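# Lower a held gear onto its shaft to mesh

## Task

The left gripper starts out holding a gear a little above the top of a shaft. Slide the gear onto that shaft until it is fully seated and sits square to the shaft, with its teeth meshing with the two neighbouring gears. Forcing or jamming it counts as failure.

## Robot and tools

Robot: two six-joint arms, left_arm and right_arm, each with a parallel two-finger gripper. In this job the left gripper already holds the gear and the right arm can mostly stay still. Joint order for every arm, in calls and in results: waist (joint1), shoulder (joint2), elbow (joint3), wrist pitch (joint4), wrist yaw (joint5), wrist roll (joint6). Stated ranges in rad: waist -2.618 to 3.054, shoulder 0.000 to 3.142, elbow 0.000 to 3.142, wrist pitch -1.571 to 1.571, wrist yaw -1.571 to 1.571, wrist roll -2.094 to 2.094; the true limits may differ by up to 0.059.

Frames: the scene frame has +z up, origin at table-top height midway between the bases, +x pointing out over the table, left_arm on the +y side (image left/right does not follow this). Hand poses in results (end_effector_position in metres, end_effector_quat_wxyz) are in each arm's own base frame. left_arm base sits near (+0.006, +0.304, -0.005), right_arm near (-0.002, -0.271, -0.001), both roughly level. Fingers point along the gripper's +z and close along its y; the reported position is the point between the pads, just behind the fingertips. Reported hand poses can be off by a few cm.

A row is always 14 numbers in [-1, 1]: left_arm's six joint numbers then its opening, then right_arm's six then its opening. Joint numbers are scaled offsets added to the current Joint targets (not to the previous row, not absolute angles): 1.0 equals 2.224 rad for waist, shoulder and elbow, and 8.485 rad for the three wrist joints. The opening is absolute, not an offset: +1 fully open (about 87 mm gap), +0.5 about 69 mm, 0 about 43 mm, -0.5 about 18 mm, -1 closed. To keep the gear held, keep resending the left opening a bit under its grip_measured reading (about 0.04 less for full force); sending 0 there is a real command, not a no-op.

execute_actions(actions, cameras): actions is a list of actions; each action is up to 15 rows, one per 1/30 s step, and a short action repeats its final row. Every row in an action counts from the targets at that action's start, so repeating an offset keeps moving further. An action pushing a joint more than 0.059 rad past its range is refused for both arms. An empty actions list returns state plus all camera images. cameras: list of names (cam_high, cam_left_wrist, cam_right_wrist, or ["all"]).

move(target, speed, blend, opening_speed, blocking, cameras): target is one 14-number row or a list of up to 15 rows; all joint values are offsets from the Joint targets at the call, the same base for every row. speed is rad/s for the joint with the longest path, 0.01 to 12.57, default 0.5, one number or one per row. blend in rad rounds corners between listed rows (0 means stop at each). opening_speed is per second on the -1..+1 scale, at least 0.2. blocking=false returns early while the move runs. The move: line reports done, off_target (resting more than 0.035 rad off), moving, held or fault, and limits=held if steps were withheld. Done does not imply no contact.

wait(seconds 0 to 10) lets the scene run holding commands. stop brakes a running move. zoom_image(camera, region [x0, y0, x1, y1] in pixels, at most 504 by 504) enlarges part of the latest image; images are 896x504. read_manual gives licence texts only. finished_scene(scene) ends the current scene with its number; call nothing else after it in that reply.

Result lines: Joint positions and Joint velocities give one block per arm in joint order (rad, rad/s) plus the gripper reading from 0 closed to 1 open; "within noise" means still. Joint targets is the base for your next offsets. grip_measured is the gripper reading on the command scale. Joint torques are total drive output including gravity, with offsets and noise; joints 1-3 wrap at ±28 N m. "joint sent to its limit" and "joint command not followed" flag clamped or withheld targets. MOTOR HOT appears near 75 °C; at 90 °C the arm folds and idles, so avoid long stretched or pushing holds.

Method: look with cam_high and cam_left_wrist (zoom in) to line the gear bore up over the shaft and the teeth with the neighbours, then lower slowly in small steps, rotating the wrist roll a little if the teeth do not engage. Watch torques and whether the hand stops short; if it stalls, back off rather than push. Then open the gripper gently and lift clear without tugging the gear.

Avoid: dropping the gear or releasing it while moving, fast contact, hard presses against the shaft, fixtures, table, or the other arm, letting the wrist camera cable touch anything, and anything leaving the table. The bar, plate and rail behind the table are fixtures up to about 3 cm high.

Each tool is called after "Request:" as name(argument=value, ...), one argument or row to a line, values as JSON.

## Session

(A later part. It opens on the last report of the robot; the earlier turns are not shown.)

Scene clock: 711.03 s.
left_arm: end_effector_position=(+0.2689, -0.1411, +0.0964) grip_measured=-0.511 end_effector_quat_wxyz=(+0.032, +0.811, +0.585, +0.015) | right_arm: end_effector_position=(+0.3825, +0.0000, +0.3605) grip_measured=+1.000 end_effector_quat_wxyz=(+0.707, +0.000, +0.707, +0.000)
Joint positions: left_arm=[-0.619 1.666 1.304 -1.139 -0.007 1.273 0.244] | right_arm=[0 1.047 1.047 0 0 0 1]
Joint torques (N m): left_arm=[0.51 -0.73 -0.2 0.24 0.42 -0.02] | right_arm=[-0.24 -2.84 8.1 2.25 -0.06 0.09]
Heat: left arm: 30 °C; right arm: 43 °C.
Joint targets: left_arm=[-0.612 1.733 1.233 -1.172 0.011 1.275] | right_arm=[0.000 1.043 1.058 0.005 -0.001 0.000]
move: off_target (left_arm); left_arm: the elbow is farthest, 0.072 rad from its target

Request:
move(
  target=[0,-0.01,0.018,0,0,0,-1,0,0,0,0,0,0,1],
  cameras=["cam_left_wrist","cam_high"],
)

Request:
zoom_image(
  camera="cam_left_wrist",
  region=[320, 100, 660, 320],
)

Request:
zoom_image(
  camera="cam_high",
  region=[480, 220, 560, 285],
)

Scene clock: 716.10 s.
left_arm: end_effector_position=(+0.2702, -0.1420, +0.0979) grip_measured=-0.511 end_effector_quat_wxyz=(+0.035, +0.810, +0.585, +0.016) | right_arm: end_effector_position=(+0.3825, +0.0000, +0.3605) grip_measured=+1.000 end_effector_quat_wxyz=(+0.707, +0.000, +0.707, +0.000)
Joint positions: left_arm=[-0.619 1.666 1.31 -1.139 -0.007 1.273 0.244] | right_arm=[0 1.047 1.047 0 0 0 1]
Joint torques (N m): left_arm=[0.51 -2.44 2.55 0.22 0.41 0.01] | right_arm=[-0.23 -2.82 8.1 2.25 -0.07 0.09]
Heat: left arm: 30 °C; right arm: 43 °C.
Joint targets: left_arm=[-0.612 1.711 1.273 -1.172 0.011 1.275] | right_arm=[0.000 1.043 1.058 0.005 -0.001 0.000]
move: off_target (left_arm); left_arm: the shoulder is farthest, 0.045 rad from its target
camera_calibration:
cam_left_wrist: T_world_to_cam=[[-0.944944, 0.317235, -0.0802639, 0.306755], [0.14417, 0.623794, 0.768178, -0.0063518], [0.293761, 0.714313, -0.635186, 0.225663], [0, 0, 0, 1]] pos_world=[0.224491, -0.254546, 0.172839]
Images, in order (width x height): cam_high 896x504, cam_left_wrist 896x504.

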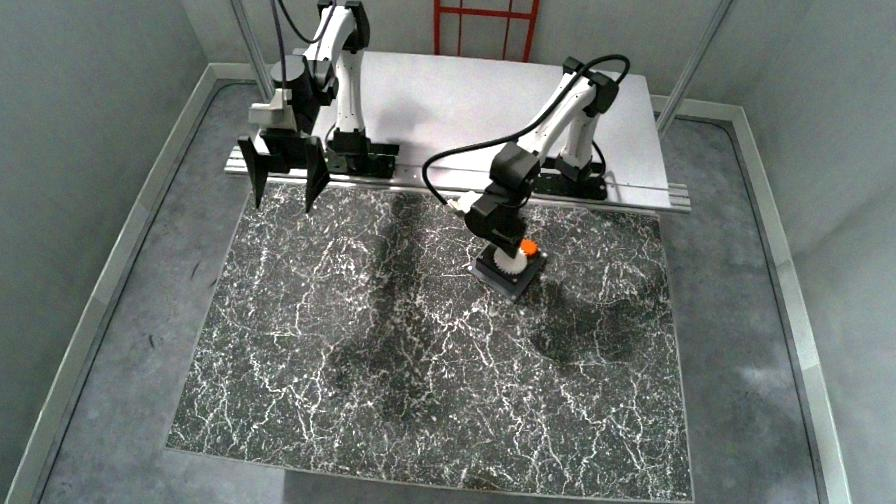

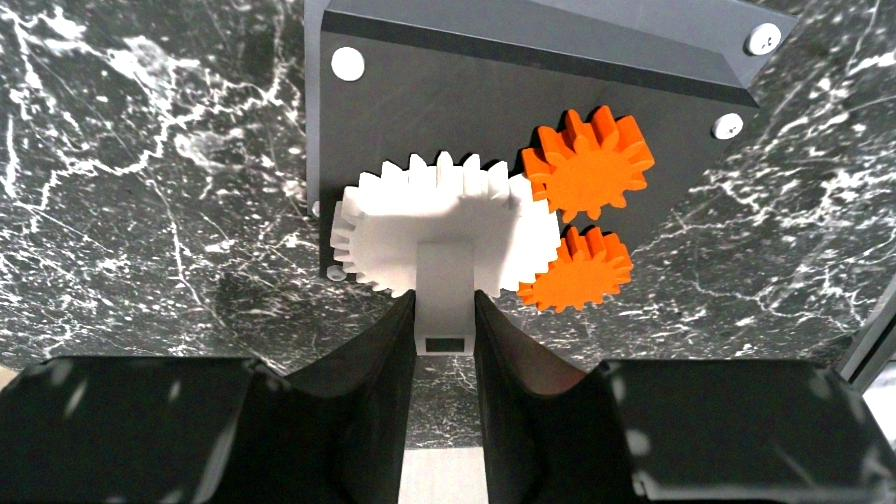

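Scaled by 1.482 from the camera's 896x504 image, which has a finer 1280x720 frame.

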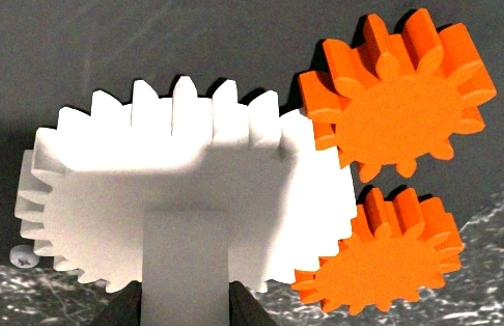

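Scaled by 6.300 from the camera's 896x504 image, which has a finer 1280x720 frame.

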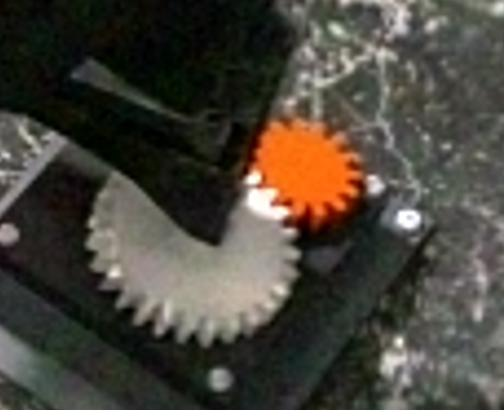

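Request:
move(
  target=[
    [0,0.002,-0.009,0.003,0,-0.005,-1,0,0,0,0,0,0,1],
    [0,0.002,-0.012,0.003,0,0.005,-1,0,0,0,0,0,0,1],
    [0,0.003,-0.014,0.004,0,-0.005,-1,0,0,0,0,0,0,1],
    [0,0.003,-0.014,0.004,0,0.004,-1,0,0,0,0,0,0,1],
  ],
  speed=0.15,
)

Request:
move(
  target=[
    [0.008,0,0,0,0,-0.004,-1,0,0,0,0,0,0,1],
    [-0.008,0,-0.001,0,0,0.004,-1,0,0,0,0,0,0,1],
    [0,0.004,-0.002,0,0,-0.004,-1,0,0,0,0,0,0,1],
    [0,0,-0.003,0,0,0.0,-1,0,0,0,0,0,0,1],
  ],
  speed=0.15,
  cameras=["cam_left_wrist"],
)

Request:
zoom_image(
  camera="cam_left_wrist",
  region=[320, 100, 660, 320],
)

Scene clock: 736.20 s.
left_arm: end_effector_position=(+0.2709, -0.1422, +0.0972) grip_measured=-0.511 end_effector_quat_wxyz=(+0.037, +0.810, +0.584, +0.017) | right_arm: end_effector_position=(+0.3825, +0.0000, +0.3605) grip_measured=+1.000 end_effector_quat_wxyz=(+0.707, +0.000, +0.707, +0.000)
Joint positions: left_arm=[-0.619 1.664 1.305 -1.131 -0.009 1.273 0.244] | right_arm=[0 1.047 1.047 0 0 0 1]
Joint torques (N m): left_arm=[0.49 -1.8 0.42 0.48 0.42 0.35] | right_arm=[-0.24 -2.82 8.1 2.25 -0.07 0.09]
Heat: left arm: 30 °C; right arm: 43 °C.
Joint targets: left_arm=[-0.612 1.717 1.241 -1.138 0.010 1.309] | right_arm=[0.000 1.043 1.058 0.005 -0.001 0.000]
move: off_target (left_arm); left_arm: the elbow is farthest, 0.064 rad from its target

Scene clock: 739.00 s.
left_arm: end_effector_position=(+0.2703, -0.1426, +0.0972) grip_measured=-0.511 end_effector_quat_wxyz=(+0.032, +0.820, +0.571, +0.025) | right_arm: end_effector_position=(+0.3825, +0.0000, +0.3605) grip_measured=+1.000 end_effector_quat_wxyz=(+0.707, +0.000, +0.707, +0.000)
Joint positions: left_arm=[-0.633 1.662 1.3 -1.131 -0.027 1.294 0.244] | right_arm=[0 1.047 1.047 0 0 0 1]
Joint torques (N m): left_arm=[1.76 -1.61 0.32 0.48 0.62 0.12] | right_arm=[-0.23 -2.82 8.1 2.25 -0.07 0.09]
Heat: left arm: 30 °C; right arm: 43 °C.
Joint targets: left_arm=[-0.612 1.717 1.235 -1.138 0.010 1.309] | right_arm=[0.000 1.043 1.058 0.005 -0.001 0.000]
move: off_target (left_arm); left_arm: the elbow is farthest, 0.065 rad from its target
camera_calibration:
cam_left_wrist: T_world_to_cam=[[-0.932666, 0.350191, -0.0866084, 0.308903], [0.154868, 0.60552, 0.780616, -0.0122031], [0.325808, 0.714641, -0.618981, 0.215488], [0, 0, 0, 1]] pos_world=[0.219785, -0.254783, 0.169663]
Images, in order (width x height): cam_left_wrist 896x504.

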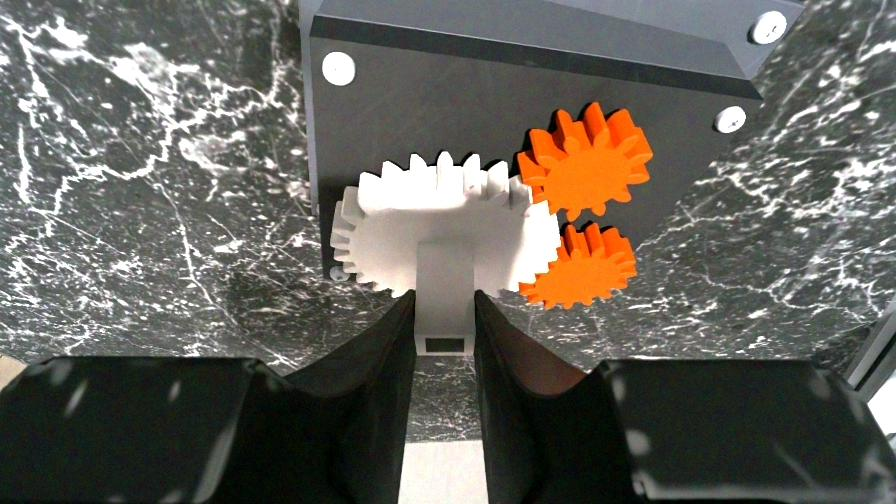

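Scaled by 1.482 from the camera's 896x504 image, which has a finer 1280x720 frame.

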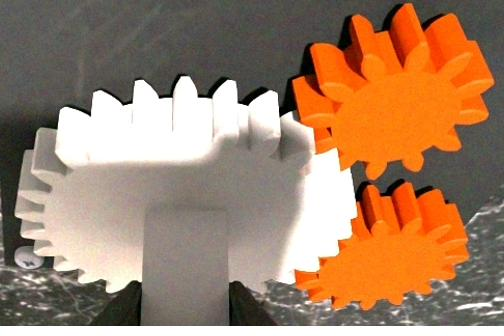

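Request:
move(
  target=[-0.008,-0.02,0.022,0,-0.003,0,-1,0,0,0,0,0,0,1],
)

Request:
move(
  target=[0,0,0,0,0,0,-0.25,0,0,0,0,0,0,1],
  opening_speed=0.6,
  cameras=["cam_left_wrist"],
)

Request:
zoom_image(
  camera="cam_left_wrist",
  region=[320, 100, 660, 320],
)

Scene clock: 758.43 s.
left_arm: end_effector_position=(+0.2708, -0.1427, +0.0984) grip_measured=-0.511 end_effector_quat_wxyz=(+0.034, +0.820, +0.571, +0.027) | right_arm: end_effector_position=(+0.3825, +0.0000, +0.3605) grip_measured=+1.000 end_effector_quat_wxyz=(+0.707, +0.000, +0.707, +0.000)
Joint positions: left_arm=[-0.633 1.659 1.301 -1.13 -0.028 1.294 0.244] | right_arm=[0 1.047 1.047 0 0 0 1]
Joint torques (N m): left_arm=[0.17 -4.78 4.12 0.5 0.33 0.12] | right_arm=[-0.25 -2.82 8.1 2.25 -0.06 0.09]
Heat: left arm: 29 °C; right arm: 44 °C.
Joint targets: left_arm=[-0.630 1.673 1.284 -1.138 -0.015 1.309] | right_arm=[0.000 1.043 1.058 0.005 -0.001 0.000]
move: done

Scene clock: 759.90 s.
left_arm: end_effector_position=(+0.2687, -0.1422, +0.0960) grip_measured=-0.250 end_effector_quat_wxyz=(+0.031, +0.820, +0.570, +0.023) | right_arm: end_effector_position=(+0.3825, +0.0000, +0.3605) grip_measured=+1.000 end_effector_quat_wxyz=(+0.707, +0.000, +0.707, +0.000)
Joint positions: left_arm=[-0.633 1.66 1.293 -1.13 -0.024 1.295 0.375] | right_arm=[0 1.047 1.047 0 0 0 1]
Joint torques (N m): left_arm=[0.18 -4.89 4.67 0.44 0.29 0.13] | right_arm=[-0.24 -2.84 8.1 2.25 -0.07 0.09]
Heat: left arm: 29 °C; right arm: 44 °C.
Joint targets: left_arm=[-0.630 1.673 1.284 -1.138 -0.015 1.309] | right_arm=[0.000 1.043 1.058 0.005 -0.001 0.000]
move: done
camera_calibration:
cam_left_wrist: T_world_to_cam=[[-0.932866, 0.350683, -0.0823553, 0.306993], [0.158993, 0.605985, 0.779425, -0.0120553], [0.323238, 0.714005, -0.621059, 0.215732], [0, 0, 0, 1]] pos_world=[0.218567, -0.254386, 0.168661]
Images, in order (width x height): cam_left_wrist 896x504.

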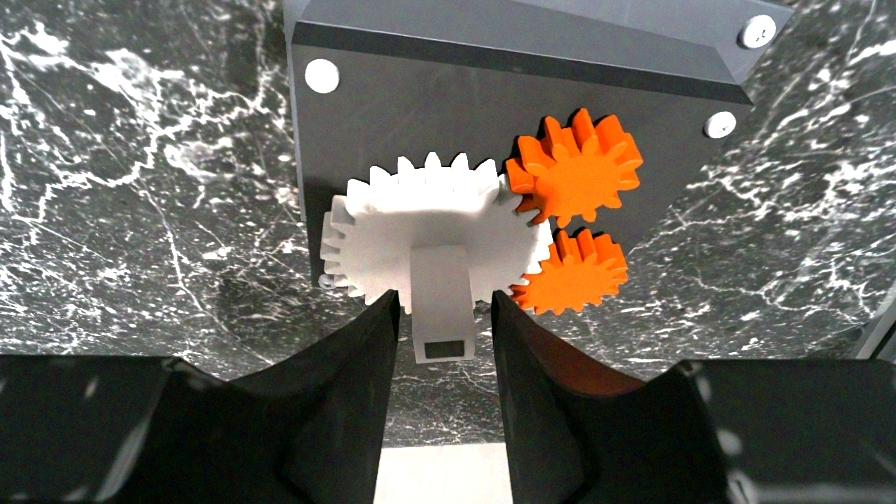

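Scaled by 1.482 from the camera's 896x504 image, which has a finer 1280x720 frame.

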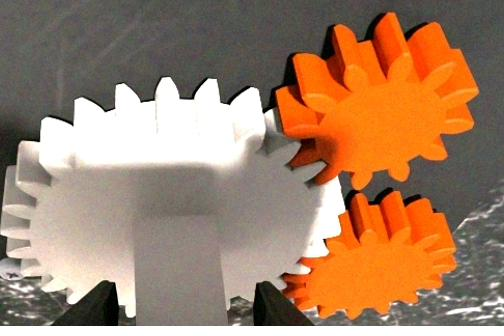

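Request:
move(
  target=[
    [0,0,0,0,0,0,0.1,0,0,0,0,0,0,1],
    [0,-0.0084,0.0625,-0.0186,0,0,0.1,0,0,0,0,0,0,1],
  ],
  opening_speed=0.8,
  speed=0.3,
  cameras=["cam_left_wrist","cam_high"],
)

Request:
zoom_image(
  camera="cam_left_wrist",
  region=[320, 100, 660, 320],
)

Request:
zoom_image(
  camera="cam_high",
  region=[480, 220, 560, 285],
)

Scene clock: 771.90 s.
left_arm: end_effector_position=(+0.2632, -0.1382, +0.1234) grip_measured=+0.100 end_effector_quat_wxyz=(+0.015, +0.821, +0.570, +0.017) | right_arm: end_effector_position=(+0.3825, +0.0000, +0.3605) grip_measured=+1.000 end_effector_quat_wxyz=(+0.707, +0.000, +0.707, +0.000)
Joint positions: left_arm=[-0.633 1.66 1.403 -1.275 -0.024 1.295 0.55] | right_arm=[0 1.047 1.047 0 0 0 1]
Joint torques (N m): left_arm=[0.14 -6.23 7.09 0.25 0.29 0.11] | right_arm=[-0.24 -2.84 8.09 2.25 -0.07 0.09]
Heat: left arm: 30 °C; right arm: 44 °C.
Joint targets: left_arm=[-0.630 1.654 1.423 -1.296 -0.015 1.309] | right_arm=[0.000 1.043 1.058 0.005 -0.001 0.000]
move: done
camera_calibration:
cam_left_wrist: T_world_to_cam=[[-0.934705, 0.352086, -0.0486063, 0.299287], [0.181313, 0.589964, 0.786809, -0.043969], [0.305701, 0.726621, -0.61528, 0.23736], [0, 0, 0, 1]] pos_world=[0.215156, -0.251905, 0.195185]
Images, in order (width x height): cam_high 896x504, cam_left_wrist 896x504.

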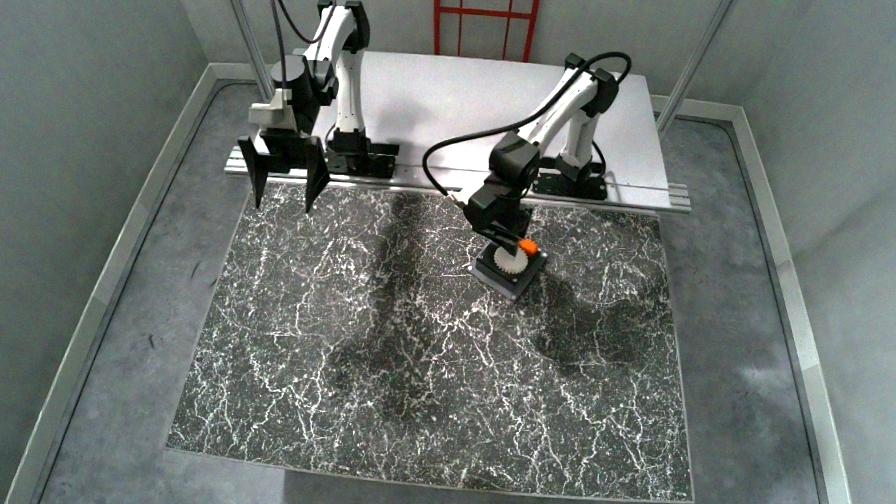

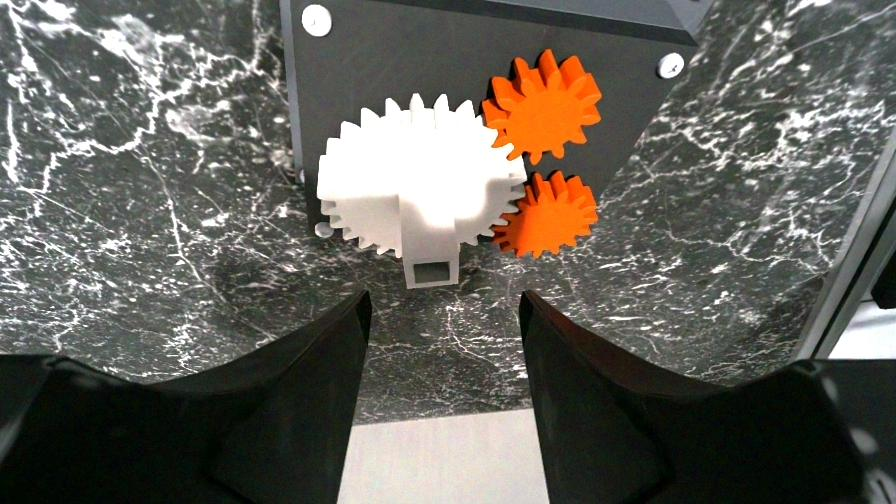

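Scaled by 1.482 from the camera's 896x504 image, which has a finer 1280x720 frame.

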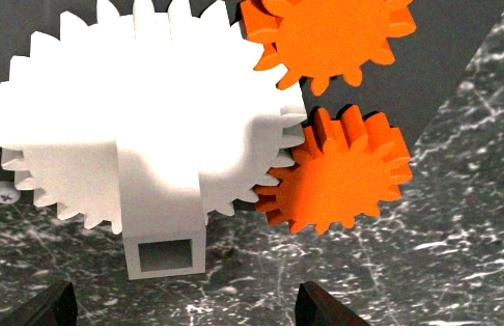

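Scaled by 6.300 from the camera's 896x504 image, which has a finer 1280x720 frame.

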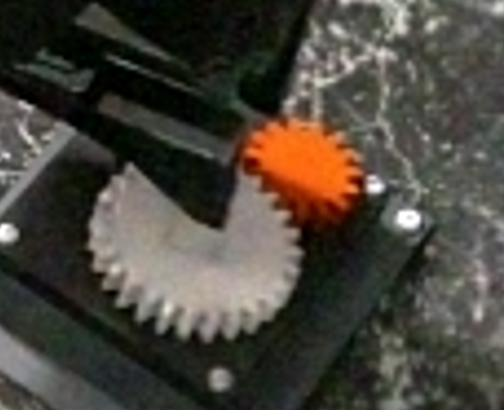

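Request:
finished_scene(
  scene=2,
)

The scene is finished: the task was done.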